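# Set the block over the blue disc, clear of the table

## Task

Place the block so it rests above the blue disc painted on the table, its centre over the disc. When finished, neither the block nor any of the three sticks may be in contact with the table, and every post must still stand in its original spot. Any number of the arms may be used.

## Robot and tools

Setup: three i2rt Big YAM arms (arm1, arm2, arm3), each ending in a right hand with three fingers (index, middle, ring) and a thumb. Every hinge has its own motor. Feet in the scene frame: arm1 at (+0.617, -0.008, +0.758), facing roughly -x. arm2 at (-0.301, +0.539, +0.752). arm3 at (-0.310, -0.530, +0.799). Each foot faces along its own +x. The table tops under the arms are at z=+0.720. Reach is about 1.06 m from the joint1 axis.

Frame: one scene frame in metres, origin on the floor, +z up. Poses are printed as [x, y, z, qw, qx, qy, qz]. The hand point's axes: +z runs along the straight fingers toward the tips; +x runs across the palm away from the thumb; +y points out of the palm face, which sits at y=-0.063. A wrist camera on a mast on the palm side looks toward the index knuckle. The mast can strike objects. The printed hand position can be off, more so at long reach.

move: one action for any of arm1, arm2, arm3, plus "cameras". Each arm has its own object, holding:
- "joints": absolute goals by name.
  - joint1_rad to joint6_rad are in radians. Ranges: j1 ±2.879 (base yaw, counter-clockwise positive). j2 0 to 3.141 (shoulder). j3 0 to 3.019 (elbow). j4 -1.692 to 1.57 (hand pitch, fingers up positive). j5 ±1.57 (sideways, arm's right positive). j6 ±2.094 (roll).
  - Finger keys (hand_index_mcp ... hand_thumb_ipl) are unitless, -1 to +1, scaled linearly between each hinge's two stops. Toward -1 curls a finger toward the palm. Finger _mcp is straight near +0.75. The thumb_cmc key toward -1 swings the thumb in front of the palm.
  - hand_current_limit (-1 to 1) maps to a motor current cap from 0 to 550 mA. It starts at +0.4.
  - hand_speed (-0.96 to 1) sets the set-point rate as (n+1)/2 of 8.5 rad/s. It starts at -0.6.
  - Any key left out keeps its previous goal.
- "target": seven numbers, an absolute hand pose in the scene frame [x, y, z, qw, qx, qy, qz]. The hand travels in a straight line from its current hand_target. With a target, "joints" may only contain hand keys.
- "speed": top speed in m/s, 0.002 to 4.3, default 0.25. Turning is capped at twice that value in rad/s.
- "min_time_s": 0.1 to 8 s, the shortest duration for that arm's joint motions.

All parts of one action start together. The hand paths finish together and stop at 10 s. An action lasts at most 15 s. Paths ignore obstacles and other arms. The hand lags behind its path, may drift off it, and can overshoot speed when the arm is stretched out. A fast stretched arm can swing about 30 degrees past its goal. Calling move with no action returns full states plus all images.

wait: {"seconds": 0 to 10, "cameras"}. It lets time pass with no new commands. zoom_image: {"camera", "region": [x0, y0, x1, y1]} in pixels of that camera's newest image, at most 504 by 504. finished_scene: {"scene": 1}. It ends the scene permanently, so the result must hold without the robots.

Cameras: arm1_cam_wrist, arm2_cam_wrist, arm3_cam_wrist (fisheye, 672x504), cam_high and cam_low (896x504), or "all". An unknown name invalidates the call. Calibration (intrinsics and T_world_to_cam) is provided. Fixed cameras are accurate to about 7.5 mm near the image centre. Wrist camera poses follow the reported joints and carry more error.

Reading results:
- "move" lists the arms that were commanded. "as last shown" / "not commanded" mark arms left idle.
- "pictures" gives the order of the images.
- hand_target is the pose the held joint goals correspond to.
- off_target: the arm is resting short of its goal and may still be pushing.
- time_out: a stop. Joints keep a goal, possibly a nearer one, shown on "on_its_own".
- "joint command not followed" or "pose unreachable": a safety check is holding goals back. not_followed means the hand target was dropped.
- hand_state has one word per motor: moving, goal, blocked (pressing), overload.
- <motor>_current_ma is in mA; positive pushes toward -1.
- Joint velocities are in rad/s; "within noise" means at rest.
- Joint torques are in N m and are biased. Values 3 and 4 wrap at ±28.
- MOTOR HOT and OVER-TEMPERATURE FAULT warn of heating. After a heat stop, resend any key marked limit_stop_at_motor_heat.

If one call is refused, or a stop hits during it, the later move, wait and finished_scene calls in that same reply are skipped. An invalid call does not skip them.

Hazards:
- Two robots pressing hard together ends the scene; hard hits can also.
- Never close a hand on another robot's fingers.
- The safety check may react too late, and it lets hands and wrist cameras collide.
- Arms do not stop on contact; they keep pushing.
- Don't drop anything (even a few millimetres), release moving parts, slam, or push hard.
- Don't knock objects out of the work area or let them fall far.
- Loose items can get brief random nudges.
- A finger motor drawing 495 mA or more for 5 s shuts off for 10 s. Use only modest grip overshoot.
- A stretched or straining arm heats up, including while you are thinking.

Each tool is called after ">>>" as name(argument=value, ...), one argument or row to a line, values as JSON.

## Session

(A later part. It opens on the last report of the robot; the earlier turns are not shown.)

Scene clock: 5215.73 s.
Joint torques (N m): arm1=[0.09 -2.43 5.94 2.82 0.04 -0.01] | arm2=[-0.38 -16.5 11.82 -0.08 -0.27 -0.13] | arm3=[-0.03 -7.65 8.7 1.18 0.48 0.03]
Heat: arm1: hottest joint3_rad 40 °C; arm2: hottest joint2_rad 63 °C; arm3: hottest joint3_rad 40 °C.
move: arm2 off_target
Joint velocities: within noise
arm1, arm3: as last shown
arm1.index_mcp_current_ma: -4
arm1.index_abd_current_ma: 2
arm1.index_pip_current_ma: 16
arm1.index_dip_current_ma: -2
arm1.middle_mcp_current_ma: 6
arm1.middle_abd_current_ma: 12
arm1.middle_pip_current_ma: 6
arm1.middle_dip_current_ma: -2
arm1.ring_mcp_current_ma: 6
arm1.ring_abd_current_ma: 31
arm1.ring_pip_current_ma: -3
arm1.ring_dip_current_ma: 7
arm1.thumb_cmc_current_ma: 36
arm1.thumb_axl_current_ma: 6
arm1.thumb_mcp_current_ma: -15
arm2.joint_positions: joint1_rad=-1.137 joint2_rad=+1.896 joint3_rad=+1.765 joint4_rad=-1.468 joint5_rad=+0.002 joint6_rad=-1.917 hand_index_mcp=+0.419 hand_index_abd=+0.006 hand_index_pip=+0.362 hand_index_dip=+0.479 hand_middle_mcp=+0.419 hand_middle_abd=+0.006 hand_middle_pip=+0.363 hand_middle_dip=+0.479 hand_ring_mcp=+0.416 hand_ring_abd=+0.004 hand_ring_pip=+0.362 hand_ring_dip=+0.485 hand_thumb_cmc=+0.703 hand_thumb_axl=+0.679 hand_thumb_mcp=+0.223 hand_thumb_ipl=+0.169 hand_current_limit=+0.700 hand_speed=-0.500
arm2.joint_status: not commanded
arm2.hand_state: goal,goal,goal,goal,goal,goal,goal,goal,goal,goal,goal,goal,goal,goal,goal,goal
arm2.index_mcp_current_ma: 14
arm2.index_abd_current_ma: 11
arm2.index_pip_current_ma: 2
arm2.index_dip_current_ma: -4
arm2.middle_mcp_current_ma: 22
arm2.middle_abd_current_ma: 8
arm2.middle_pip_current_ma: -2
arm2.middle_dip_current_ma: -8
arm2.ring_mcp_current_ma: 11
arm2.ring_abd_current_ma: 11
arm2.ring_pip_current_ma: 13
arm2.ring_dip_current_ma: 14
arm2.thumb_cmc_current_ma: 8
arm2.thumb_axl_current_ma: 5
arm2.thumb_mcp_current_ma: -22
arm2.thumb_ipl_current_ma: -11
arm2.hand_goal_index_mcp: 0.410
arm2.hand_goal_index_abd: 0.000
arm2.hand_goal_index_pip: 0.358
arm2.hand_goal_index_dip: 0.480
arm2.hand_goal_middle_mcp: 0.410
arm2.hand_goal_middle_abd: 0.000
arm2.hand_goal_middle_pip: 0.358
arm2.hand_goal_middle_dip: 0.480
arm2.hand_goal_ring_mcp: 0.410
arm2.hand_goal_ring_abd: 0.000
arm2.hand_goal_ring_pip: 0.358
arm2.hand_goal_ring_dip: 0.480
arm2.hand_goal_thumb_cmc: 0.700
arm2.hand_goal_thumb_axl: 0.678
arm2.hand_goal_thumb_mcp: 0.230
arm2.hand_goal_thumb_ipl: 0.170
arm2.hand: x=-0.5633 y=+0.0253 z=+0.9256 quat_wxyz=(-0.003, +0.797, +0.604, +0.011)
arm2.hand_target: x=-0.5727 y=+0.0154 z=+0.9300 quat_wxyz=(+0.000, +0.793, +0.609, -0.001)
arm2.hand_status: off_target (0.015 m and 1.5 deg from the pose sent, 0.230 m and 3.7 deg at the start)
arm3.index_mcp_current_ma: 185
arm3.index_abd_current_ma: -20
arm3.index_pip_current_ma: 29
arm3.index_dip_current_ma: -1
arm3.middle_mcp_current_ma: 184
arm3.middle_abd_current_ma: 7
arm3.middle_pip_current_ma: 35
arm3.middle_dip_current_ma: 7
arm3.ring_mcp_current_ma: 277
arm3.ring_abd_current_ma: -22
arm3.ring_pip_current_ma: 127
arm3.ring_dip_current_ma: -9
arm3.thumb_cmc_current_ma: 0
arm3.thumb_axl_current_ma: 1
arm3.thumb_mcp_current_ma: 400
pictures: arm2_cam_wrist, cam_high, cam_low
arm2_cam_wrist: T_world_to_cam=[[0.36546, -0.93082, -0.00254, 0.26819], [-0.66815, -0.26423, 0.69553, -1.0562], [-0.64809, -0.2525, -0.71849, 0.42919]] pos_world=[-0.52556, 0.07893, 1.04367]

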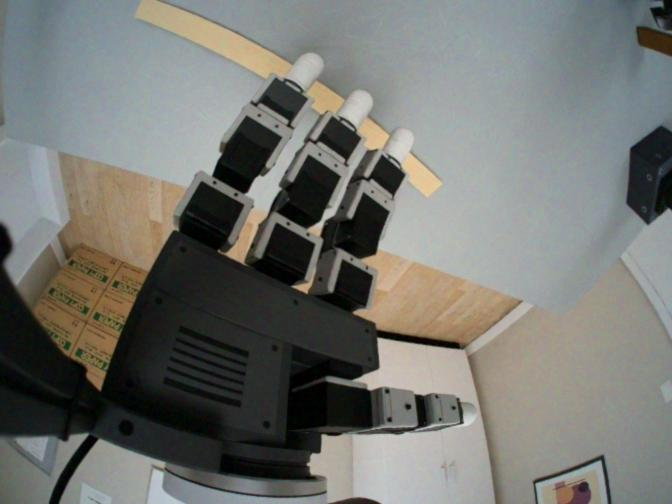

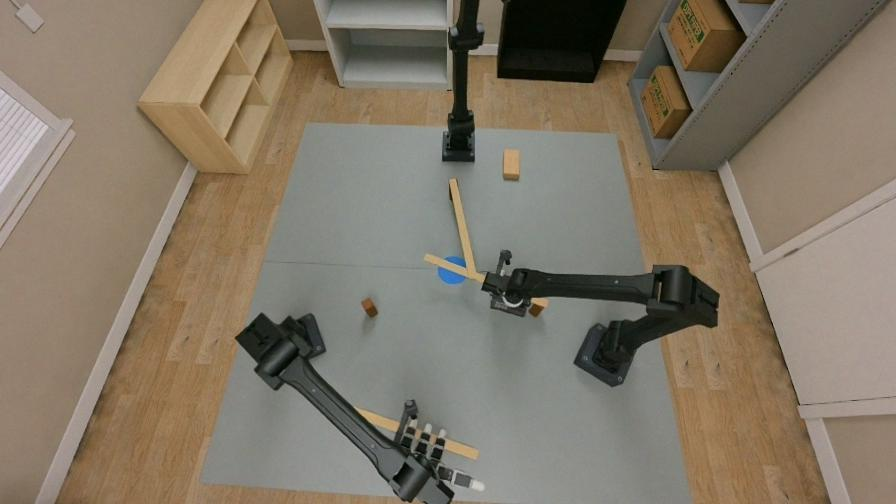

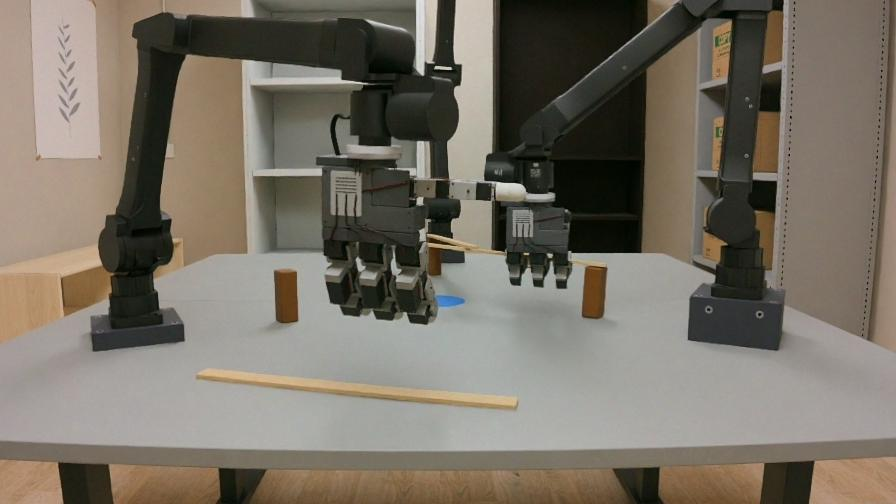

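>>> move(
  arm2={"target": [-0.571, 0.017, 0.82, 0.0, 0.7934, 0.6088, 0.0], "speed": 0.12},
  cameras=["cam_low", "cam_high", "arm2_cam_wrist"],
)

>>> zoom_image(
  camera="cam_low",
  region=[300, 270, 540, 430],
)

Scene clock: 5225.13 s.
Joint torques (N m): arm1=[0.09 -2.43 5.96 2.82 0.05 0] | arm2=[-0.26 -17.08 7.01 0.42 -0.3 -0.1] | arm3=[0.15 -7.59 8.66 1.22 0.48 0.02]
Heat: arm1: hottest joint3_rad 40 °C; arm2: hottest joint2_rad 64 °C; arm3: hottest joint3_rad 40 °C.
move: arm2 off_target
Joint velocities: within noise
arm1, arm3: as last shown
arm1.index_abd_current_ma: 4
arm1.index_pip_current_ma: 14
arm1.index_dip_current_ma: -3
arm1.middle_mcp_current_ma: 5
arm1.middle_abd_current_ma: 13
arm1.middle_pip_current_ma: -1
arm1.middle_dip_current_ma: -3
arm1.ring_mcp_current_ma: 11
arm1.ring_abd_current_ma: 24
arm1.ring_pip_current_ma: 0
arm1.ring_dip_current_ma: 9
arm1.thumb_cmc_current_ma: 39
arm1.thumb_axl_current_ma: 8
arm1.thumb_mcp_current_ma: -6
arm1.thumb_ipl_current_ma: 1
arm2.joint_positions: joint1_rad=-1.137 joint2_rad=+1.953 joint3_rad=+1.626 joint4_rad=-1.217 joint5_rad=+0.002 joint6_rad=-1.918 hand_index_mcp=+0.419 hand_index_abd=-0.001 hand_index_pip=+0.362 hand_index_dip=+0.479 hand_middle_mcp=+0.419 hand_middle_abd=-0.001 hand_middle_pip=+0.363 hand_middle_dip=+0.479 hand_ring_mcp=+0.416 hand_ring_abd=-0.002 hand_ring_pip=+0.362 hand_ring_dip=+0.485 hand_thumb_cmc=+0.703 hand_thumb_axl=+0.679 hand_thumb_mcp=+0.223 hand_thumb_ipl=+0.169 hand_current_limit=+0.700 hand_speed=-0.500
arm2.joint_status: not commanded
arm2.hand_state: goal,goal,goal,goal,goal,goal,goal,goal,goal,goal,goal,goal,goal,goal,goal,goal
arm2.index_mcp_current_ma: 16
arm2.index_abd_current_ma: 3
arm2.index_pip_current_ma: 5
arm2.index_dip_current_ma: -7
arm2.middle_mcp_current_ma: 25
arm2.middle_abd_current_ma: 0
arm2.middle_pip_current_ma: -5
arm2.middle_dip_current_ma: -10
arm2.ring_mcp_current_ma: 9
arm2.ring_abd_current_ma: 5
arm2.ring_pip_current_ma: 8
arm2.ring_dip_current_ma: 10
arm2.thumb_cmc_current_ma: 8
arm2.thumb_axl_current_ma: 6
arm2.thumb_mcp_current_ma: -19
arm2.thumb_ipl_current_ma: -10
arm2.hand_goal_index_mcp: 0.410
arm2.hand_goal_index_abd: 0.000
arm2.hand_goal_index_pip: 0.358
arm2.hand_goal_index_dip: 0.480
arm2.hand_goal_middle_mcp: 0.410
arm2.hand_goal_middle_abd: 0.000
arm2.hand_goal_middle_pip: 0.358
arm2.hand_goal_middle_dip: 0.480
arm2.hand_goal_ring_mcp: 0.410
arm2.hand_goal_ring_abd: 0.000
arm2.hand_goal_ring_pip: 0.358
arm2.hand_goal_ring_dip: 0.480
arm2.hand_goal_thumb_cmc: 0.700
arm2.hand_goal_thumb_axl: 0.678
arm2.hand_goal_thumb_mcp: 0.230
arm2.hand_goal_thumb_ipl: 0.170
arm2.hand: x=-0.5725 y=+0.0118 z=+0.8417 quat_wxyz=(+0.006, +0.797, +0.604, -0.016)
arm2.hand_target: x=-0.5706 y=+0.0174 z=+0.8206 quat_wxyz=(+0.000, +0.793, +0.609, +0.000)
arm2.hand_status: off_target (0.022 m and 2.1 deg from the pose sent, 0.106 m and 1.5 deg at the start)
arm3.index_mcp_current_ma: 181
arm3.index_abd_current_ma: -10
arm3.index_pip_current_ma: 41
arm3.index_dip_current_ma: 14
arm3.middle_mcp_current_ma: 172
arm3.middle_abd_current_ma: -4
arm3.middle_pip_current_ma: 45
arm3.middle_dip_current_ma: 4
arm3.ring_mcp_current_ma: 290
arm3.ring_pip_current_ma: 114
arm3.ring_dip_current_ma: -19
arm3.thumb_cmc_current_ma: 17
arm3.thumb_axl_current_ma: 12
arm3.thumb_mcp_current_ma: 405
arm3.thumb_ipl_current_ma: 22
pictures: arm2_cam_wrist, cam_high, cam_low
arm2_cam_wrist: T_world_to_cam=[[0.36634, -0.93006, 0.02807, 0.23356], [-0.6446, -0.23191, 0.7285, -1.02213], [-0.67104, -0.28498, -0.68447, 0.31812]] pos_world=[-0.53095, 0.07084, 0.95581]

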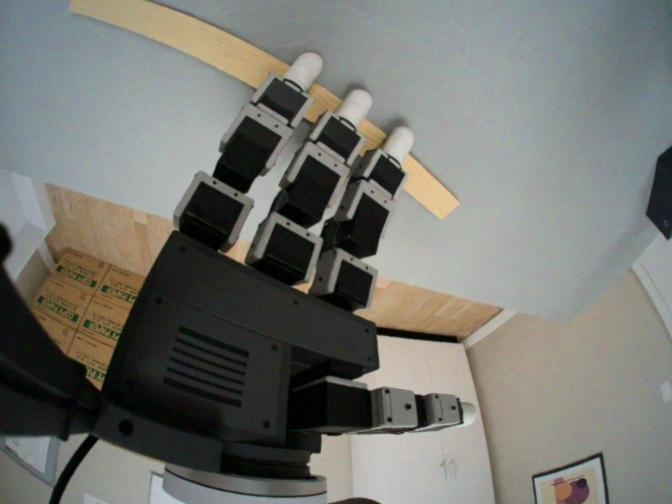

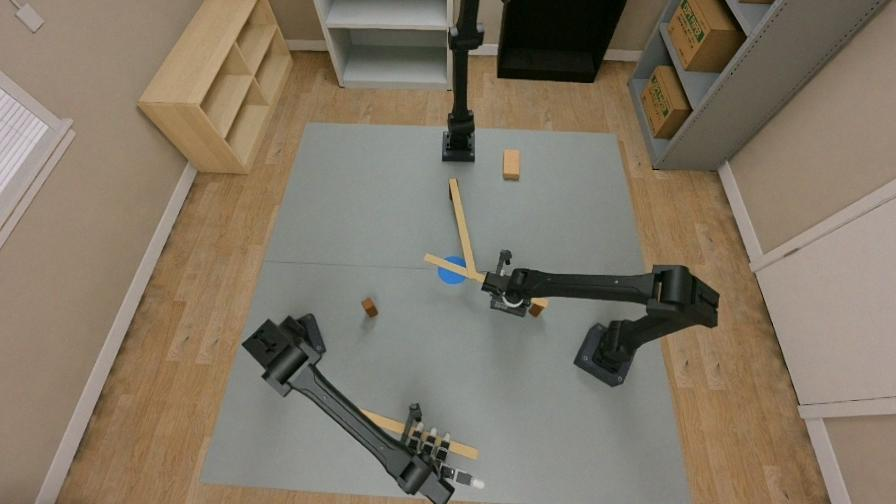

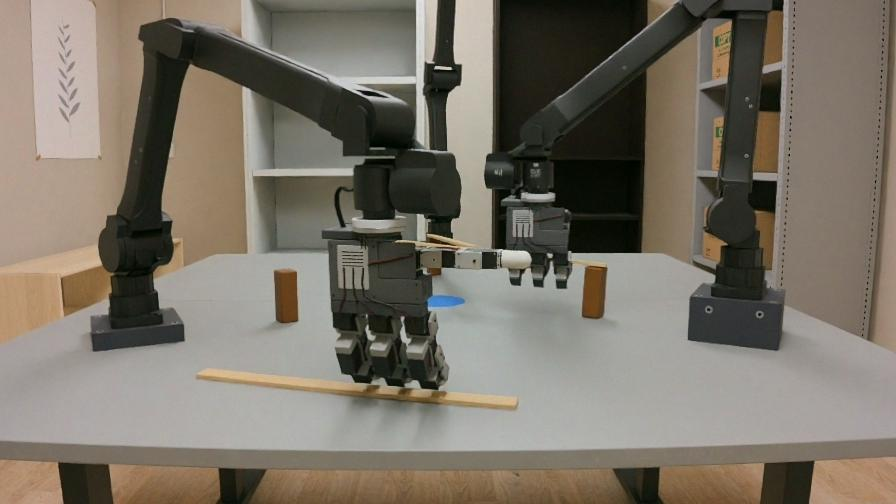

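Scaled by 2.100 from the camera's image (finer frame: 1280x720).

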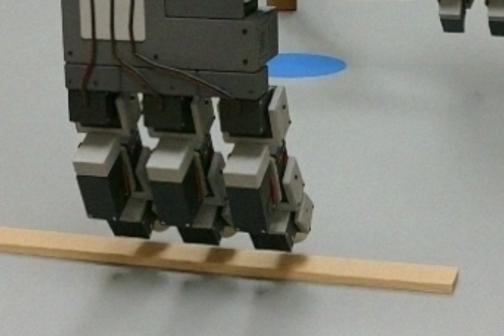

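>>> move(
  arm2={"target": [-0.570, 0.016, 0.798, 0.0, 0.7934, 0.6088, 0.0], "speed": 0.12},
  cameras=["cam_low", "arm2_cam_wrist"],
)

>>> zoom_image(
  camera="cam_low",
  region=[300, 270, 540, 430],
)

Scene clock: 5238.70 s.
Joint torques (N m): arm1=[0.15 -2.43 5.96 2.82 0.05 0] | arm2=[-0.26 -15.27 6.56 0.58 -0.27 -0.08] | arm3=[-0.03 -7.71 8.69 1.21 0.47 0.02]
Heat: arm1: hottest joint3_rad 40 °C; arm2: hottest joint2_rad 64 °C; arm3: hottest joint3_rad 40 °C.
move: arm2 off_target
Joint velocities: within noise
arm1, arm3: as last shown
arm1.index_mcp_current_ma: -6
arm1.index_abd_current_ma: 6
arm1.index_dip_current_ma: 2
arm1.middle_mcp_current_ma: 7
arm1.middle_abd_current_ma: 14
arm1.middle_pip_current_ma: -6
arm1.middle_dip_current_ma: -1
arm1.ring_mcp_current_ma: 6
arm1.ring_abd_current_ma: 29
arm1.ring_pip_current_ma: -2
arm1.ring_dip_current_ma: 10
arm1.thumb_cmc_current_ma: 33
arm1.thumb_axl_current_ma: 5
arm1.thumb_mcp_current_ma: -15
arm1.thumb_ipl_current_ma: 3
arm2.joint_positions: joint1_rad=-1.137 joint2_rad=+1.957 joint3_rad=+1.604 joint4_rad=-1.172 joint5_rad=+0.002 joint6_rad=-1.918 hand_index_mcp=+0.413 hand_index_abd=-0.001 hand_index_pip=+0.358 hand_index_dip=+0.474 hand_middle_mcp=+0.409 hand_middle_abd=-0.001 hand_middle_pip=+0.357 hand_middle_dip=+0.474 hand_ring_mcp=+0.405 hand_ring_abd=-0.002 hand_ring_pip=+0.355 hand_ring_dip=+0.480 hand_thumb_cmc=+0.700 hand_thumb_axl=+0.679 hand_thumb_mcp=+0.223 hand_thumb_ipl=+0.169 hand_current_limit=+0.700 hand_speed=-0.500
arm2.joint_status: not commanded
arm2.hand_state: goal,goal,goal,goal,goal,goal,goal,goal,goal,goal,goal,goal,goal,goal,goal,goal
arm2.index_mcp_current_ma: 6
arm2.index_abd_current_ma: 7
arm2.index_pip_current_ma: -6
arm2.index_dip_current_ma: -15
arm2.middle_mcp_current_ma: 14
arm2.middle_abd_current_ma: 2
arm2.middle_pip_current_ma: -13
arm2.middle_dip_current_ma: -14
arm2.ring_mcp_current_ma: -10
arm2.ring_abd_current_ma: 7
arm2.ring_pip_current_ma: 2
arm2.ring_dip_current_ma: 2
arm2.thumb_cmc_current_ma: 9
arm2.thumb_axl_current_ma: 3
arm2.thumb_mcp_current_ma: -23
arm2.thumb_ipl_current_ma: -7
arm2.hand_goal_index_mcp: 0.410
arm2.hand_goal_index_abd: 0.000
arm2.hand_goal_index_pip: 0.358
arm2.hand_goal_index_dip: 0.480
arm2.hand_goal_middle_mcp: 0.410
arm2.hand_goal_middle_abd: 0.000
arm2.hand_goal_middle_pip: 0.358
arm2.hand_goal_middle_dip: 0.480
arm2.hand_goal_ring_mcp: 0.410
arm2.hand_goal_ring_abd: 0.000
arm2.hand_goal_ring_pip: 0.358
arm2.hand_goal_ring_dip: 0.480
arm2.hand_goal_thumb_cmc: 0.700
arm2.hand_goal_thumb_axl: 0.678
arm2.hand_goal_thumb_mcp: 0.230
arm2.hand_goal_thumb_ipl: 0.170
arm2.hand: x=-0.5739 y=+0.0096 z=+0.8313 quat_wxyz=(+0.009, +0.797, +0.604, -0.024)
arm2.hand_target: x=-0.5693 y=+0.0170 z=+0.7992 quat_wxyz=(+0.000, +0.793, +0.609, +0.000)
arm2.hand_status: off_target (0.034 m and 3.1 deg from the pose sent, 0.044 m and 2.1 deg at the start)
arm3.index_mcp_current_ma: 191
arm3.index_pip_current_ma: 30
arm3.index_dip_current_ma: 13
arm3.middle_mcp_current_ma: 177
arm3.middle_abd_current_ma: -11
arm3.middle_pip_current_ma: 42
arm3.middle_dip_current_ma: 20
arm3.ring_abd_current_ma: -19
arm3.ring_pip_current_ma: 122
arm3.ring_dip_current_ma: 4
arm3.thumb_cmc_current_ma: 20
arm3.thumb_axl_current_ma: 13
arm3.thumb_mcp_current_ma: 400
arm3.thumb_ipl_current_ma: 24
pictures: arm2_cam_wrist, cam_low
arm2_cam_wrist: T_world_to_cam=[[0.36696, -0.92944, 0.0385, 0.22398], [-0.63733, -0.22105, 0.73821, -1.02006], [-0.67761, -0.29543, -0.67348, 0.29671]] pos_world=[-0.53125, 0.07035, 0.94422]

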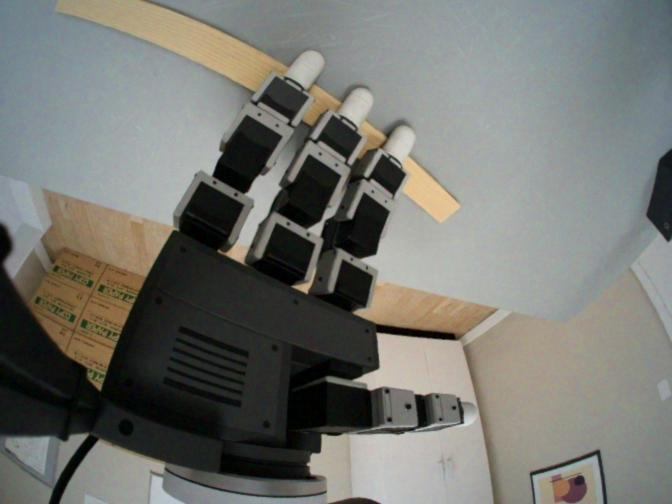

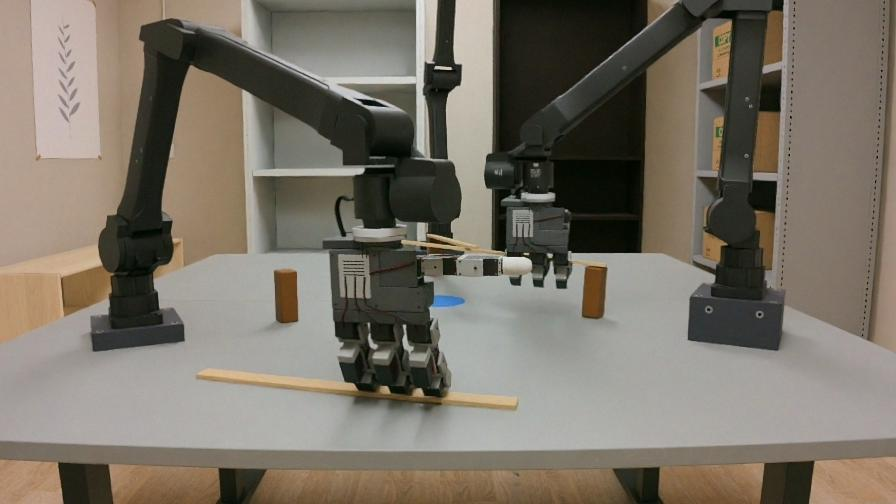

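Scaled by 2.100 from the camera's image (finer frame: 1280x720).

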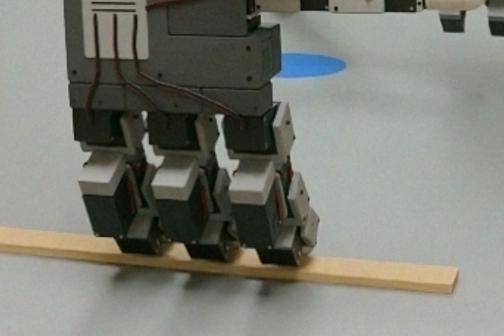

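>>> move(
  arm2={"target": [-0.568, 0.018, 0.97, 0.0, 0.7934, 0.6088, 0.0], "speed": 0.25},
)

>>> move(
  arm2={"joints": {"joint1_rad": -0.815, "joint6_rad": 1.52}, "min_time_s": 4},
)

>>> move(
  arm2={"target": [-0.541, 0.054, 0.87, 0.0, -0.6088, 0.7934, 0.0], "speed": 0.2},
  cameras=["cam_low", "cam_high", "arm2_cam_wrist"],
)

Scene clock: 5273.73 s.
Joint torques (N m): arm1=[0.09 -2.43 5.96 2.84 0.05 0] | arm2=[-0.03 -16.67 10.67 -0.25 -0.26 -0.07] | arm3=[-0.09 -7.41 8.66 1.24 0.48 0.03]
Heat: arm1: hottest joint3_rad 40 °C; arm2: hottest joint2_rad 64 °C; arm3: hottest joint3_rad 40 °C.
move: arm2 done
Joint velocities: within noise
arm1, arm3: as last shown
arm1.index_mcp_current_ma: 1
arm1.index_abd_current_ma: 5
arm1.index_pip_current_ma: 16
arm1.index_dip_current_ma: 1
arm1.middle_mcp_current_ma: 3
arm1.middle_abd_current_ma: 13
arm1.middle_pip_current_ma: -2
arm1.ring_mcp_current_ma: 14
arm1.ring_abd_current_ma: 32
arm1.ring_pip_current_ma: 0
arm1.ring_dip_current_ma: 12
arm1.thumb_axl_current_ma: 9
arm1.thumb_mcp_current_ma: -6
arm1.thumb_ipl_current_ma: 6
arm2.joint_positions: joint1_rad=-1.137 joint2_rad=+1.875 joint3_rad=+1.856 joint4_rad=-1.556 joint5_rad=+0.002 joint6_rad=-1.918 hand_index_mcp=+0.415 hand_index_abd=+0.006 hand_index_pip=+0.362 hand_index_dip=+0.477 hand_middle_mcp=+0.413 hand_middle_abd=+0.005 hand_middle_pip=+0.361 hand_middle_dip=+0.482 hand_ring_mcp=+0.412 hand_ring_abd=+0.004 hand_ring_pip=+0.361 hand_ring_dip=+0.483 hand_thumb_cmc=+0.703 hand_thumb_axl=+0.679 hand_thumb_mcp=+0.223 hand_thumb_ipl=+0.169 hand_current_limit=+0.700 hand_speed=-0.500
arm2.joint_status: not commanded
arm2.hand_state: goal,goal,goal,goal,goal,goal,goal,goal,goal,goal,goal,goal,goal,goal,goal,goal
arm2.index_mcp_current_ma: 8
arm2.index_abd_current_ma: 10
arm2.index_pip_current_ma: 1
arm2.index_dip_current_ma: -13
arm2.middle_mcp_current_ma: 10
arm2.middle_abd_current_ma: 6
arm2.middle_pip_current_ma: -7
arm2.middle_dip_current_ma: -3
arm2.ring_mcp_current_ma: 4
arm2.ring_abd_current_ma: 8
arm2.ring_pip_current_ma: 9
arm2.ring_dip_current_ma: 3
arm2.thumb_cmc_current_ma: 7
arm2.thumb_axl_current_ma: 8
arm2.thumb_mcp_current_ma: -21
arm2.thumb_ipl_current_ma: -9
arm2.hand_goal_index_mcp: 0.410
arm2.hand_goal_index_abd: 0.000
arm2.hand_goal_index_pip: 0.358
arm2.hand_goal_index_dip: 0.480
arm2.hand_goal_middle_mcp: 0.410
arm2.hand_goal_middle_abd: 0.000
arm2.hand_goal_middle_pip: 0.358
arm2.hand_goal_middle_dip: 0.480
arm2.hand_goal_ring_mcp: 0.410
arm2.hand_goal_ring_abd: 0.000
arm2.hand_goal_ring_pip: 0.358
arm2.hand_goal_ring_dip: 0.480
arm2.hand_goal_thumb_cmc: 0.700
arm2.hand_goal_thumb_axl: 0.678
arm2.hand_goal_thumb_mcp: 0.230
arm2.hand_goal_thumb_ipl: 0.170
arm2.hand: x=-0.5644 y=+0.0238 z=+0.9717 quat_wxyz=(+0.001, +0.797, +0.604, +0.000)
arm2.hand_target: x=-0.5678 y=+0.0182 z=+0.9699 quat_wxyz=(+0.000, +0.793, +0.609, +0.000)
arm2.hand_status: done (0.007 m and 0.7 deg from the pose sent, 0.139 m and 3.0 deg at the start)
arm3.index_mcp_current_ma: 190
arm3.index_abd_current_ma: -4
arm3.index_pip_current_ma: 38
arm3.index_dip_current_ma: 3
arm3.middle_abd_current_ma: -1
arm3.middle_pip_current_ma: 23
arm3.middle_dip_current_ma: 4
arm3.ring_mcp_current_ma: 301
arm3.ring_abd_current_ma: -30
arm3.ring_pip_current_ma: 123
arm3.ring_dip_current_ma: -17
arm3.thumb_cmc_current_ma: -7
arm3.thumb_axl_current_ma: 27
arm3.thumb_mcp_current_ma: 398
pictures: none

Scene clock: 5278.47 s.
Joint torques (N m): arm1=[0.09 -2.43 5.94 2.82 0.04 -0.01] | arm2=[-0.09 -16.21 10.67 -0.35 0.18 0.21] | arm3=[0.09 -7.53 8.7 1.22 0.48 0.02]
Heat: arm1: hottest joint3_rad 40 °C; arm2: hottest joint2_rad 63 °C; arm3: hottest joint3_rad 40 °C.
move: arm2 done
Joint velocities: within noise
arm1.joint_positions: joint1_rad=+0.250 joint2_rad=+1.438 joint3_rad=+2.828 joint4_rad=-1.330 joint5_rad=-0.023 joint6_rad=+1.049 hand_index_mcp=+1.000 hand_index_abd=+0.256 hand_index_pip=-0.482 hand_index_dip=+0.007 hand_middle_mcp=+0.763 hand_middle_abd=+0.145 hand_middle_pip=+0.577 hand_middle_dip=+0.696 hand_ring_mcp=+0.762 hand_ring_abd=-0.087 hand_ring_pip=+0.577 hand_ring_dip=+0.696 hand_thumb_cmc=-0.545 hand_thumb_axl=+0.683 hand_thumb_mcp=-0.784 hand_thumb_ipl=+0.168 hand_current_limit=+0.400 hand_speed=-0.600
arm1.joint_status: not commanded
arm1.hand_state: overload,goal,goal,goal,goal,goal,goal,goal,goal,blocked,goal,goal,blocked,goal,goal,goal
arm1.index_mcp_current_ma: -3
arm1.index_abd_current_ma: 5
arm1.index_pip_current_ma: 19
arm1.index_dip_current_ma: 1
arm1.middle_mcp_current_ma: 1
arm1.middle_abd_current_ma: 9
arm1.middle_pip_current_ma: 4
arm1.middle_dip_current_ma: 5
arm1.ring_mcp_current_ma: 17
arm1.ring_abd_current_ma: 29
arm1.ring_pip_current_ma: -1
arm1.ring_dip_current_ma: 9
arm1.thumb_cmc_current_ma: 30
arm1.thumb_axl_current_ma: 6
arm1.thumb_mcp_current_ma: -13
arm1.thumb_ipl_current_ma: -2
arm1.hand_goal_index_mcp: 0.754
arm1.hand_goal_index_abd: 0.250
arm1.hand_goal_index_pip: -0.500
arm1.hand_goal_index_dip: 0.000
arm1.hand_goal_middle_mcp: 0.754
arm1.hand_goal_middle_abd: 0.140
arm1.hand_goal_middle_pip: 0.576
arm1.hand_goal_middle_dip: 0.696
arm1.hand_goal_ring_mcp: 0.754
arm1.hand_goal_ring_abd: -0.140
arm1.hand_goal_ring_pip: 0.576
arm1.hand_goal_ring_dip: 0.696
arm1.hand_goal_thumb_cmc: -0.570
arm1.hand_goal_thumb_axl: 0.678
arm1.hand_goal_thumb_mcp: -0.780
arm1.hand_goal_thumb_ipl: 0.168
arm1.hand: x=+0.2486 y=-0.0272 z=+1.6844 quat_wxyz=(+0.722, +0.274, -0.631, -0.082)
arm1.hand_target: x=+0.2482 y=-0.0274 z=+1.6884 quat_wxyz=(+0.727, +0.272, -0.626, -0.083)
arm1.hand_status: not commanded
arm2.joint_positions: joint1_rad=-0.818 joint2_rad=+1.875 joint3_rad=+1.856 joint4_rad=-1.556 joint5_rad=+0.002 joint6_rad=+1.505 hand_index_mcp=+0.415 hand_index_abd=-0.001 hand_index_pip=+0.362 hand_index_dip=+0.477 hand_middle_mcp=+0.413 hand_middle_abd=-0.001 hand_middle_pip=+0.361 hand_middle_dip=+0.482 hand_ring_mcp=+0.412 hand_ring_abd=-0.002 hand_ring_pip=+0.361 hand_ring_dip=+0.483 hand_thumb_cmc=+0.700 hand_thumb_axl=+0.679 hand_thumb_mcp=+0.223 hand_thumb_ipl=+0.169 hand_current_limit=+0.700 hand_speed=-0.500
arm2.joint_status: all done
arm2.hand_state: goal,goal,goal,goal,goal,goal,goal,goal,goal,goal,goal,goal,goal,goal,goal,goal
arm2.index_mcp_current_ma: 9
arm2.index_abd_current_ma: 7
arm2.index_pip_current_ma: -1
arm2.index_dip_current_ma: -9
arm2.middle_mcp_current_ma: 14
arm2.middle_abd_current_ma: 1
arm2.middle_pip_current_ma: -8
arm2.middle_dip_current_ma: -5
arm2.ring_mcp_current_ma: 4
arm2.ring_abd_current_ma: 8
arm2.ring_pip_current_ma: 9
arm2.ring_dip_current_ma: 5
arm2.thumb_cmc_current_ma: 3
arm2.thumb_axl_current_ma: 7
arm2.thumb_mcp_current_ma: -17
arm2.thumb_ipl_current_ma: -8
arm2.hand_goal_index_mcp: 0.410
arm2.hand_goal_index_abd: 0.000
arm2.hand_goal_index_pip: 0.358
arm2.hand_goal_index_dip: 0.480
arm2.hand_goal_middle_mcp: 0.410
arm2.hand_goal_middle_abd: 0.000
arm2.hand_goal_middle_pip: 0.358
arm2.hand_goal_middle_dip: 0.480
arm2.hand_goal_ring_mcp: 0.410
arm2.hand_goal_ring_abd: 0.000
arm2.hand_goal_ring_pip: 0.358
arm2.hand_goal_ring_dip: 0.480
arm2.hand_goal_thumb_cmc: 0.700
arm2.hand_goal_thumb_axl: 0.678
arm2.hand_goal_thumb_mcp: 0.230
arm2.hand_goal_thumb_ipl: 0.170
arm2.hand: x=-0.5524 y=+0.0282 z=+0.9719 quat_wxyz=(+0.001, +0.619, -0.786, +0.001)
arm2.hand_target: x=-0.5530 y=+0.0216 z=+0.9706 quat_wxyz=(+0.001, +0.614, -0.789, +0.000)
arm2.hand_status: not commanded
arm3.joint_positions: joint1_rad=+0.205 joint2_rad=+1.487 joint3_rad=+0.843 joint4_rad=-0.911 joint5_rad=-0.002 joint6_rad=+1.519 hand_index_mcp=+0.043 hand_index_abd=-0.015 hand_index_pip=+0.032 hand_index_dip=+0.697 hand_middle_mcp=+0.017 hand_middle_abd=-0.011 hand_middle_pip=+0.022 hand_middle_dip=+0.694 hand_ring_mcp=-0.015 hand_ring_abd=-0.021 hand_ring_pip=+0.016 hand_ring_dip=+0.694 hand_thumb_cmc=-0.565 hand_thumb_axl=+0.685 hand_thumb_mcp=-0.230 hand_thumb_ipl=-0.332 hand_current_limit=+0.700 hand_speed=-0.600
arm3.joint_status: not commanded
arm3.hand_state: blocked,goal,blocked,goal,blocked,goal,blocked,goal,blocked,blocked,blocked,goal,goal,goal,blocked,goal
arm3.index_mcp_current_ma: 191
arm3.index_abd_current_ma: -8
arm3.index_pip_current_ma: 46
arm3.index_dip_current_ma: 1
arm3.middle_mcp_current_ma: 180
arm3.middle_abd_current_ma: -14
arm3.middle_pip_current_ma: 49
arm3.middle_dip_current_ma: 14
arm3.ring_mcp_current_ma: 296
arm3.ring_abd_current_ma: -14
arm3.ring_pip_current_ma: 120
arm3.ring_dip_current_ma: -5
arm3.thumb_cmc_current_ma: 8
arm3.thumb_axl_current_ma: 9
arm3.thumb_mcp_current_ma: 410
arm3.thumb_ipl_current_ma: 5
arm3.hand_goal_index_mcp: -0.062
arm3.hand_goal_index_abd: 0.000
arm3.hand_goal_index_pip: 0.000
arm3.hand_goal_index_dip: 0.696
arm3.hand_goal_middle_mcp: -0.088
arm3.hand_goal_middle_abd: 0.000
arm3.hand_goal_middle_pip: -0.014
arm3.hand_goal_middle_dip: 0.696
arm3.hand_goal_ring_mcp: -0.170
arm3.hand_goal_ring_abd: 0.000
arm3.hand_goal_ring_pip: -0.058
arm3.hand_goal_ring_dip: 0.696
arm3.hand_goal_thumb_cmc: -0.570
arm3.hand_goal_thumb_axl: 0.678
arm3.hand_goal_thumb_mcp: -0.392
arm3.hand_goal_thumb_ipl: -0.344
arm3.hand: x=-0.1175 y=-0.2266 z=+0.8339 quat_wxyz=(-0.005, +0.796, +0.605, +0.004)
arm3.hand_target: x=-0.1170 y=-0.2205 z=+0.8341 quat_wxyz=(-0.009, +0.796, +0.605, +0.012)
arm3.hand_status: not commanded
pictures: none

Scene clock: 5279.63 s.
Joint torques (N m): arm1=[0.09 -2.43 5.94 2.82 0.05 0] | arm2=[0.15 -17.67 7.31 0.28 0.08 0.19] | arm3=[-0.09 -7.65 8.66 1.18 0.47 0.03]
Heat: arm1: hottest joint3_rad 40 °C; arm2: hottest joint2_rad 63 °C; arm3: hottest joint3_rad 40 °C.
move: arm2 done
Joint velocities: within noise
arm1, arm3: as last shown
arm1.index_abd_current_ma: 3
arm1.index_dip_current_ma: -2
arm1.middle_mcp_current_ma: 7
arm1.middle_abd_current_ma: 14
arm1.middle_pip_current_ma: 1
arm1.middle_dip_current_ma: 2
arm1.ring_mcp_current_ma: 9
arm1.ring_abd_current_ma: 31
arm1.ring_pip_current_ma: -3
arm1.ring_dip_current_ma: 10
arm1.thumb_cmc_current_ma: 33
arm1.thumb_ipl_current_ma: 2
arm2.joint_positions: joint1_rad=-0.818 joint2_rad=+1.860 joint3_rad=+1.559 joint4_rad=-1.284 joint5_rad=+0.002 joint6_rad=+1.520 hand_index_mcp=+0.415 hand_index_abd=-0.001 hand_index_pip=+0.362 hand_index_dip=+0.477 hand_middle_mcp=+0.413 hand_middle_abd=-0.001 hand_middle_pip=+0.361 hand_middle_dip=+0.482 hand_ring_mcp=+0.412 hand_ring_abd=-0.001 hand_ring_pip=+0.361 hand_ring_dip=+0.483 hand_thumb_cmc=+0.699 hand_thumb_axl=+0.679 hand_thumb_mcp=+0.223 hand_thumb_ipl=+0.169 hand_current_limit=+0.700 hand_speed=-0.500
arm2.joint_status: not commanded
arm2.hand_state: goal,goal,goal,goal,goal,goal,goal,goal,goal,goal,goal,goal,goal,goal,goal,goal
arm2.index_mcp_current_ma: 12
arm2.index_abd_current_ma: 5
arm2.index_pip_current_ma: 3
arm2.index_dip_current_ma: -9
arm2.middle_mcp_current_ma: 14
arm2.middle_abd_current_ma: 2
arm2.middle_pip_current_ma: -6
arm2.middle_dip_current_ma: -2
arm2.ring_mcp_current_ma: 3
arm2.ring_abd_current_ma: 11
arm2.ring_pip_current_ma: 8
arm2.ring_dip_current_ma: 8
arm2.thumb_cmc_current_ma: 7
arm2.thumb_axl_current_ma: 3
arm2.thumb_mcp_current_ma: -13
arm2.thumb_ipl_current_ma: -12
arm2.hand_goal_index_mcp: 0.410
arm2.hand_goal_index_abd: 0.000
arm2.hand_goal_index_pip: 0.358
arm2.hand_goal_index_dip: 0.480
arm2.hand_goal_middle_mcp: 0.410
arm2.hand_goal_middle_abd: 0.000
arm2.hand_goal_middle_pip: 0.358
arm2.hand_goal_middle_dip: 0.480
arm2.hand_goal_ring_mcp: 0.410
arm2.hand_goal_ring_abd: 0.000
arm2.hand_goal_ring_pip: 0.358
arm2.hand_goal_ring_dip: 0.480
arm2.hand_goal_thumb_cmc: 0.700
arm2.hand_goal_thumb_axl: 0.678
arm2.hand_goal_thumb_mcp: 0.230
arm2.hand_goal_thumb_ipl: 0.170
arm2.hand: x=-0.5443 y=+0.0524 z=+0.8686 quat_wxyz=(-0.003, +0.613, -0.790, -0.002)
arm2.hand_target: x=-0.5409 y=+0.0540 z=+0.8699 quat_wxyz=(+0.000, +0.609, -0.793, +0.000)
arm2.hand_status: done (0.004 m and 0.8 deg from the pose sent, 0.106 m and 1.5 deg at the start)
arm3.index_mcp_current_ma: 169
arm3.index_abd_current_ma: -11
arm3.index_pip_current_ma: 32
arm3.index_dip_current_ma: 4
arm3.middle_mcp_current_ma: 192
arm3.middle_abd_current_ma: 1
arm3.middle_pip_current_ma: 46
arm3.middle_dip_current_ma: 8
arm3.ring_mcp_current_ma: 294
arm3.ring_abd_current_ma: -17
arm3.ring_pip_current_ma: 131
arm3.ring_dip_current_ma: 10
arm3.thumb_cmc_current_ma: 3
arm3.thumb_axl_current_ma: 11
arm3.thumb_mcp_current_ma: 392
arm3.thumb_ipl_current_ma: 27
pictures: arm2_cam_wrist, cam_high, cam_low
arm2_cam_wrist: T_world_to_cam=[[-0.38751, 0.92176, 0.01399, -0.23496], [0.64979, 0.26235, 0.71341, -0.32243], [0.65392, 0.28554, -0.70061, 1.07232]] pos_world=[-0.58275, -0.00502, 0.98459]

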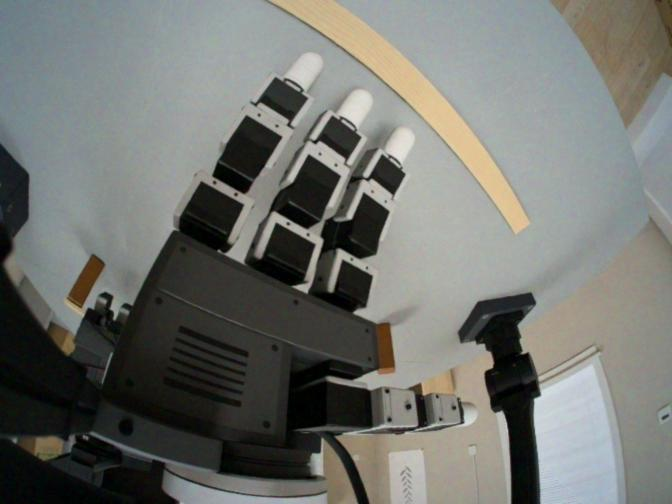

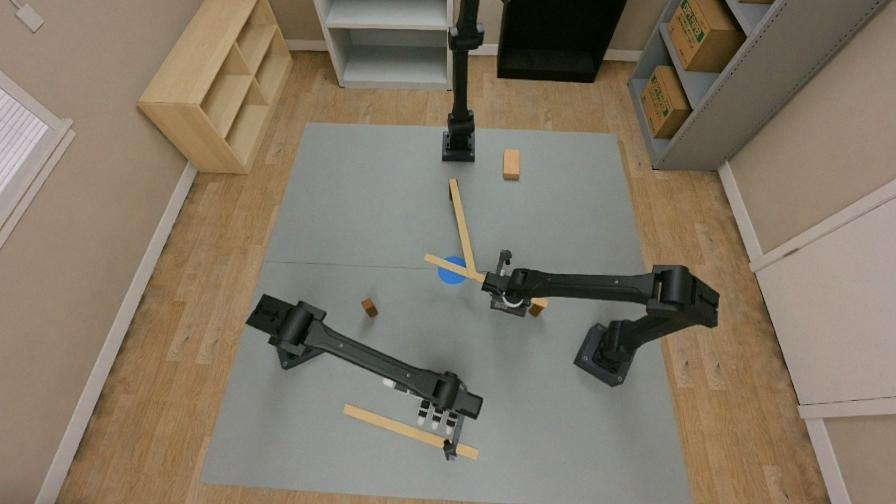

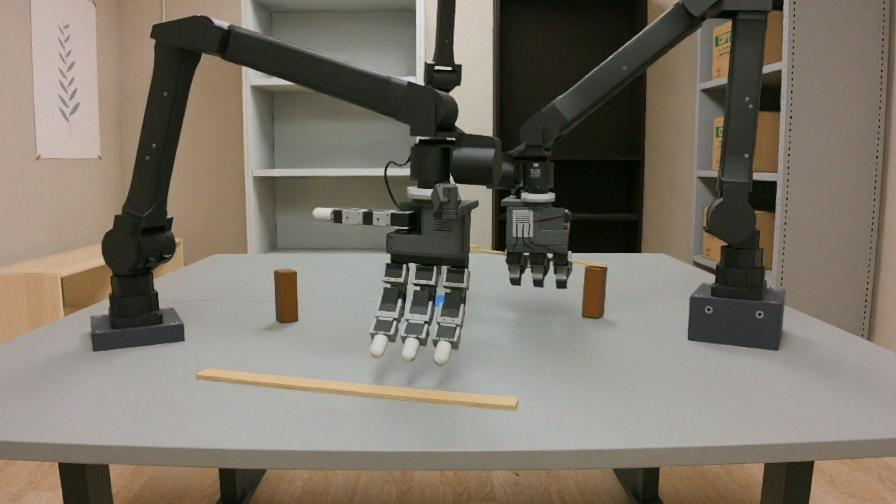

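>>> move(
  arm2={"target": [-0.541, 0.054, 0.797, 0.0, -0.6088, 0.7934, 0.0], "speed": 0.15},
  cameras=["cam_low", "arm2_cam_wrist"],
)

>>> zoom_image(
  camera="cam_low",
  region=[300, 270, 540, 430],
)

Scene clock: 5292.50 s.
Joint torques (N m): arm1=[0.15 -2.43 5.96 2.82 0.05 -0.01] | arm2=[-0.26 -13.33 6.22 0.72 0.05 0.11] | arm3=[-0.03 -7.65 8.68 1.24 0.47 0.02]
Heat: arm1: hottest joint3_rad 40 °C; arm2: hottest joint2_rad 62 °C; arm3: hottest joint3_rad 40 °C.
move: arm2 off_target
Joint velocities: within noise
arm1, arm3: as last shown
arm1.index_mcp_current_ma: -4
arm1.index_abd_current_ma: 6
arm1.index_pip_current_ma: 21
arm1.index_dip_current_ma: 1
arm1.middle_mcp_current_ma: 3
arm1.middle_pip_current_ma: 3
arm1.middle_dip_current_ma: -6
arm1.ring_abd_current_ma: 35
arm1.ring_dip_current_ma: 11
arm1.thumb_cmc_current_ma: 36
arm1.thumb_axl_current_ma: 8
arm1.thumb_mcp_current_ma: -11
arm1.thumb_ipl_current_ma: 3
arm2.joint_positions: joint1_rad=-0.814 joint2_rad=+1.869 joint3_rad=+1.466 joint4_rad=-1.125 joint5_rad=+0.003 joint6_rad=+1.528 hand_index_mcp=+0.401 hand_index_abd=+0.011 hand_index_pip=+0.346 hand_index_dip=+0.472 hand_middle_mcp=+0.404 hand_middle_abd=+0.007 hand_middle_pip=+0.353 hand_middle_dip=+0.475 hand_ring_mcp=+0.409 hand_ring_abd=+0.004 hand_ring_pip=+0.355 hand_ring_dip=+0.480 hand_thumb_cmc=+0.702 hand_thumb_axl=+0.679 hand_thumb_mcp=+0.223 hand_thumb_ipl=+0.169 hand_current_limit=+0.700 hand_speed=-0.500
arm2.joint_status: not commanded
arm2.hand_state: goal,goal,goal,goal,goal,goal,goal,goal,goal,goal,goal,goal,goal,goal,goal,goal
arm2.index_mcp_current_ma: -12
arm2.index_abd_current_ma: 13
arm2.index_pip_current_ma: -25
arm2.index_dip_current_ma: -18
arm2.middle_mcp_current_ma: 2
arm2.middle_abd_current_ma: 8
arm2.middle_pip_current_ma: -16
arm2.middle_dip_current_ma: -14
arm2.ring_mcp_current_ma: 2
arm2.ring_abd_current_ma: 12
arm2.ring_pip_current_ma: 5
arm2.ring_dip_current_ma: -1
arm2.thumb_cmc_current_ma: 4
arm2.thumb_axl_current_ma: 2
arm2.thumb_mcp_current_ma: -17
arm2.thumb_ipl_current_ma: -9
arm2.hand_goal_index_mcp: 0.410
arm2.hand_goal_index_abd: 0.000
arm2.hand_goal_index_pip: 0.358
arm2.hand_goal_index_dip: 0.480
arm2.hand_goal_middle_mcp: 0.410
arm2.hand_goal_middle_abd: 0.000
arm2.hand_goal_middle_pip: 0.358
arm2.hand_goal_middle_dip: 0.480
arm2.hand_goal_ring_mcp: 0.410
arm2.hand_goal_ring_abd: 0.000
arm2.hand_goal_ring_pip: 0.358
arm2.hand_goal_ring_dip: 0.480
arm2.hand_goal_thumb_cmc: 0.700
arm2.hand_goal_thumb_axl: 0.678
arm2.hand_goal_thumb_mcp: 0.230
arm2.hand_goal_thumb_ipl: 0.170
arm2.hand: x=-0.5436 y=+0.0480 z=+0.8301 quat_wxyz=(+0.021, +0.611, -0.791, +0.014)
arm2.hand_target: x=-0.5406 y=+0.0554 z=+0.7982 quat_wxyz=(+0.000, +0.609, -0.793, +0.000)
arm2.hand_status: off_target (0.034 m and 2.9 deg from the pose sent, 0.072 m and 0.8 deg at the start)
arm3.index_mcp_current_ma: 193
arm3.index_abd_current_ma: 18
arm3.index_pip_current_ma: 29
arm3.middle_mcp_current_ma: 179
arm3.middle_abd_current_ma: -25
arm3.middle_pip_current_ma: 35
arm3.middle_dip_current_ma: 4
arm3.ring_mcp_current_ma: 297
arm3.ring_abd_current_ma: -25
arm3.ring_pip_current_ma: 113
arm3.ring_dip_current_ma: 3
arm3.thumb_cmc_current_ma: 13
arm3.thumb_axl_current_ma: 17
arm3.thumb_mcp_current_ma: 411
arm3.thumb_ipl_current_ma: 31
pictures: arm2_cam_wrist, cam_low
arm2_cam_wrist: T_world_to_cam=[[-0.3829, 0.9233, -0.02999, -0.19115], [0.6642, 0.29772, 0.68571, -0.26511], [0.64204, 0.24263, -0.72726, 1.06386]] pos_world=[-0.58015, -0.00271, 0.94976]

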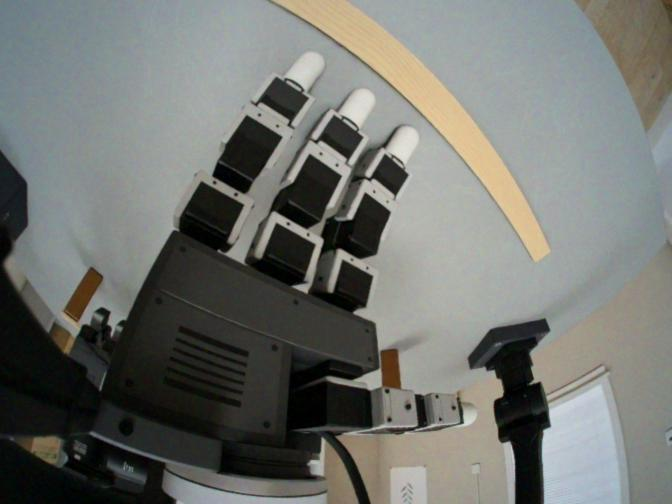

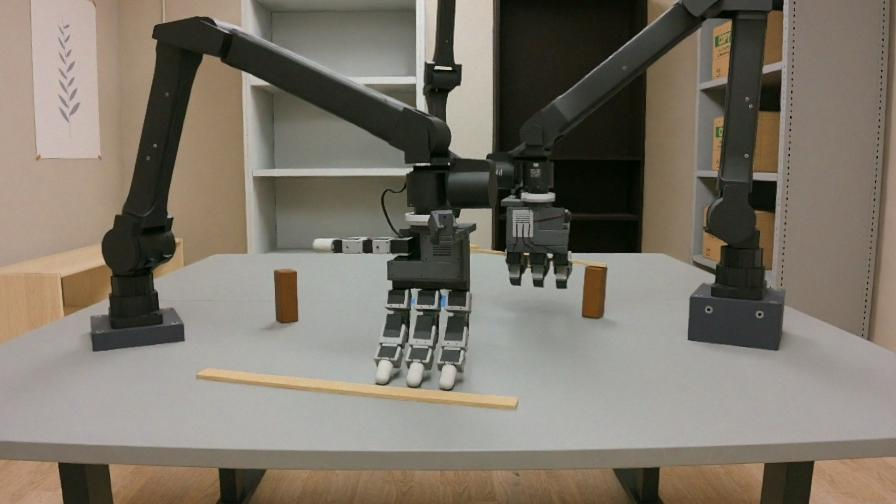

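Scaled by 2.100 from the camera's image (finer frame: 1280x720).

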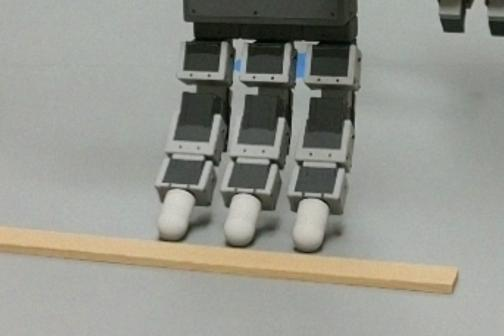

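>>> move(
  arm2={"target": [-0.616, 0.075, 0.813, 0.0, -0.5, 0.866, 0.0], "speed": 0.08},
  cameras=["cam_low", "cam_high", "arm2_cam_wrist"],
)

Scene clock: 5310.73 s.
Joint torques (N m): arm1=[0.09 -2.43 5.96 2.84 0.04 -0.01] | arm2=[-1.32 -13.51 10.19 -0.35 0.33 0.22] | arm3=[0.09 -7.71 8.69 1.24 0.48 0.02]
Heat: arm1: hottest joint3_rad 40 °C; arm2: hottest joint2_rad 61 °C; arm3: hottest joint3_rad 40 °C.
move: arm2 off_target
Joint velocities: within noise
arm1, arm3: as last shown
arm1.index_mcp_current_ma: -2
arm1.index_abd_current_ma: 3
arm1.index_pip_current_ma: 19
arm1.index_dip_current_ma: 4
arm1.middle_mcp_current_ma: 2
arm1.middle_abd_current_ma: 11
arm1.middle_dip_current_ma: -3
arm1.ring_mcp_current_ma: 10
arm1.ring_abd_current_ma: 28
arm1.ring_pip_current_ma: -6
arm1.ring_dip_current_ma: 10
arm1.thumb_cmc_current_ma: 33
arm1.thumb_axl_current_ma: 7
arm1.thumb_mcp_current_ma: -9
arm1.thumb_ipl_current_ma: 1
arm2.joint_positions: joint1_rad=-0.946 joint2_rad=+1.915 joint3_rad=+1.543 joint4_rad=-1.170 joint5_rad=-0.003 joint6_rad=+1.630 hand_index_mcp=+0.411 hand_index_abd=-0.001 hand_index_pip=+0.355 hand_index_dip=+0.475 hand_middle_mcp=+0.411 hand_middle_abd=+0.000 hand_middle_pip=+0.356 hand_middle_dip=+0.476 hand_ring_mcp=+0.413 hand_ring_abd=+0.001 hand_ring_pip=+0.355 hand_ring_dip=+0.479 hand_thumb_cmc=+0.699 hand_thumb_axl=+0.679 hand_thumb_mcp=+0.223 hand_thumb_ipl=+0.169 hand_current_limit=+0.700 hand_speed=-0.500
arm2.joint_status: not commanded
arm2.hand_state: goal,goal,goal,goal,goal,goal,goal,goal,goal,goal,goal,goal,goal,goal,goal,goal
arm2.index_mcp_current_ma: 3
arm2.index_abd_current_ma: 5
arm2.index_pip_current_ma: -12
arm2.index_dip_current_ma: -14
arm2.middle_mcp_current_ma: 9
arm2.middle_abd_current_ma: 1
arm2.middle_pip_current_ma: -8
arm2.middle_dip_current_ma: -12
arm2.ring_mcp_current_ma: 5
arm2.ring_abd_current_ma: 6
arm2.ring_pip_current_ma: 3
arm2.ring_dip_current_ma: 2
arm2.thumb_cmc_current_ma: 1
arm2.thumb_axl_current_ma: 5
arm2.thumb_mcp_current_ma: -22
arm2.thumb_ipl_current_ma: -12
arm2.hand_goal_index_mcp: 0.410
arm2.hand_goal_index_abd: 0.000
arm2.hand_goal_index_pip: 0.358
arm2.hand_goal_index_dip: 0.480
arm2.hand_goal_middle_mcp: 0.410
arm2.hand_goal_middle_abd: 0.000
arm2.hand_goal_middle_pip: 0.358
arm2.hand_goal_middle_dip: 0.480
arm2.hand_goal_ring_mcp: 0.410
arm2.hand_goal_ring_abd: 0.000
arm2.hand_goal_ring_pip: 0.358
arm2.hand_goal_ring_dip: 0.480
arm2.hand_goal_thumb_cmc: 0.700
arm2.hand_goal_thumb_axl: 0.678
arm2.hand_goal_thumb_mcp: 0.230
arm2.hand_goal_thumb_ipl: 0.170
arm2.hand: x=-0.6062 y=+0.0756 z=+0.8319 quat_wxyz=(+0.013, +0.515, -0.857, +0.013)
arm2.hand_target: x=-0.6155 y=+0.0757 z=+0.8133 quat_wxyz=(+0.001, +0.500, -0.866, +0.001)
arm2.hand_status: off_target (0.021 m and 2.8 deg from the pose sent, 0.079 m and 15.6 deg at the start)
arm3.index_mcp_current_ma: 184
arm3.index_abd_current_ma: -24
arm3.index_pip_current_ma: 26
arm3.index_dip_current_ma: 7
arm3.middle_mcp_current_ma: 176
arm3.middle_abd_current_ma: 4
arm3.middle_pip_current_ma: 47
arm3.middle_dip_current_ma: 1
arm3.ring_mcp_current_ma: 285
arm3.ring_abd_current_ma: -19
arm3.ring_pip_current_ma: 120
arm3.thumb_cmc_current_ma: 11
arm3.thumb_axl_current_ma: 19
arm3.thumb_mcp_current_ma: 405
arm3.thumb_ipl_current_ma: 16
pictures: arm2_cam_wrist, cam_high, cam_low
arm2_cam_wrist: T_world_to_cam=[[-0.15882, 0.98699, -0.02489, -0.11378], [0.70297, 0.13075, 0.69909, -0.20805], [0.69325, 0.09353, -0.7146, 1.13051]] pos_world=[-0.65555, 0.03377, 0.95047]

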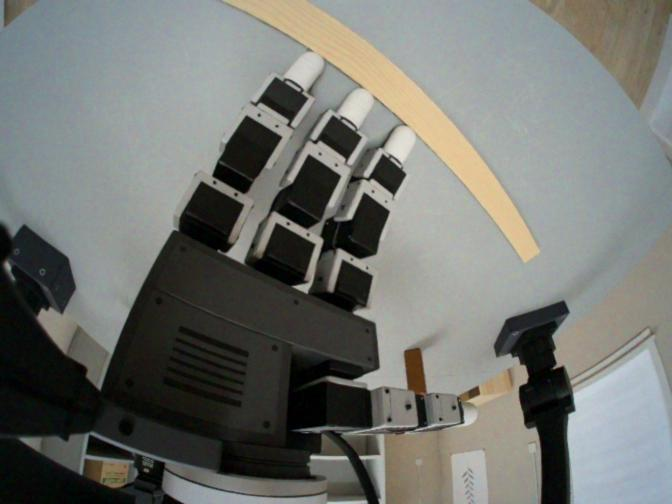

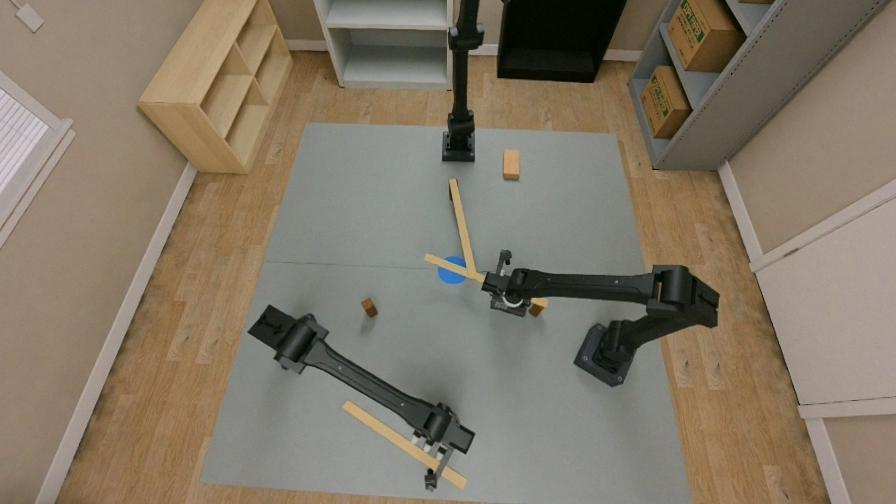

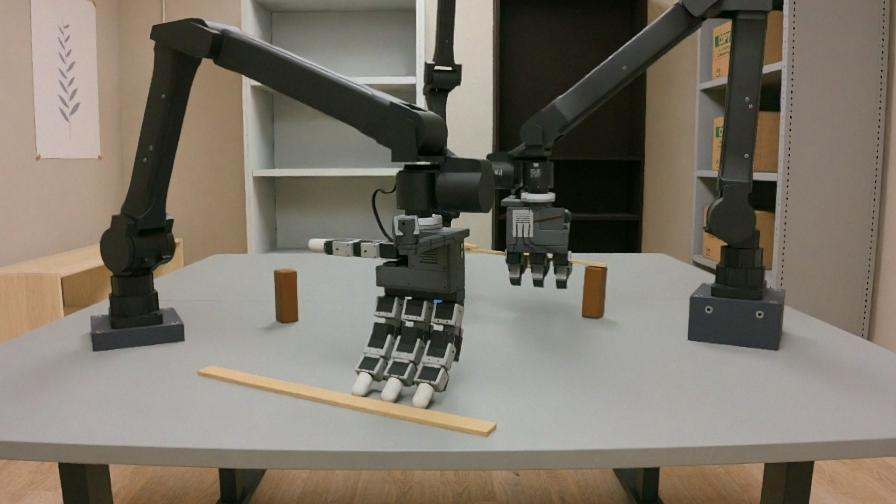

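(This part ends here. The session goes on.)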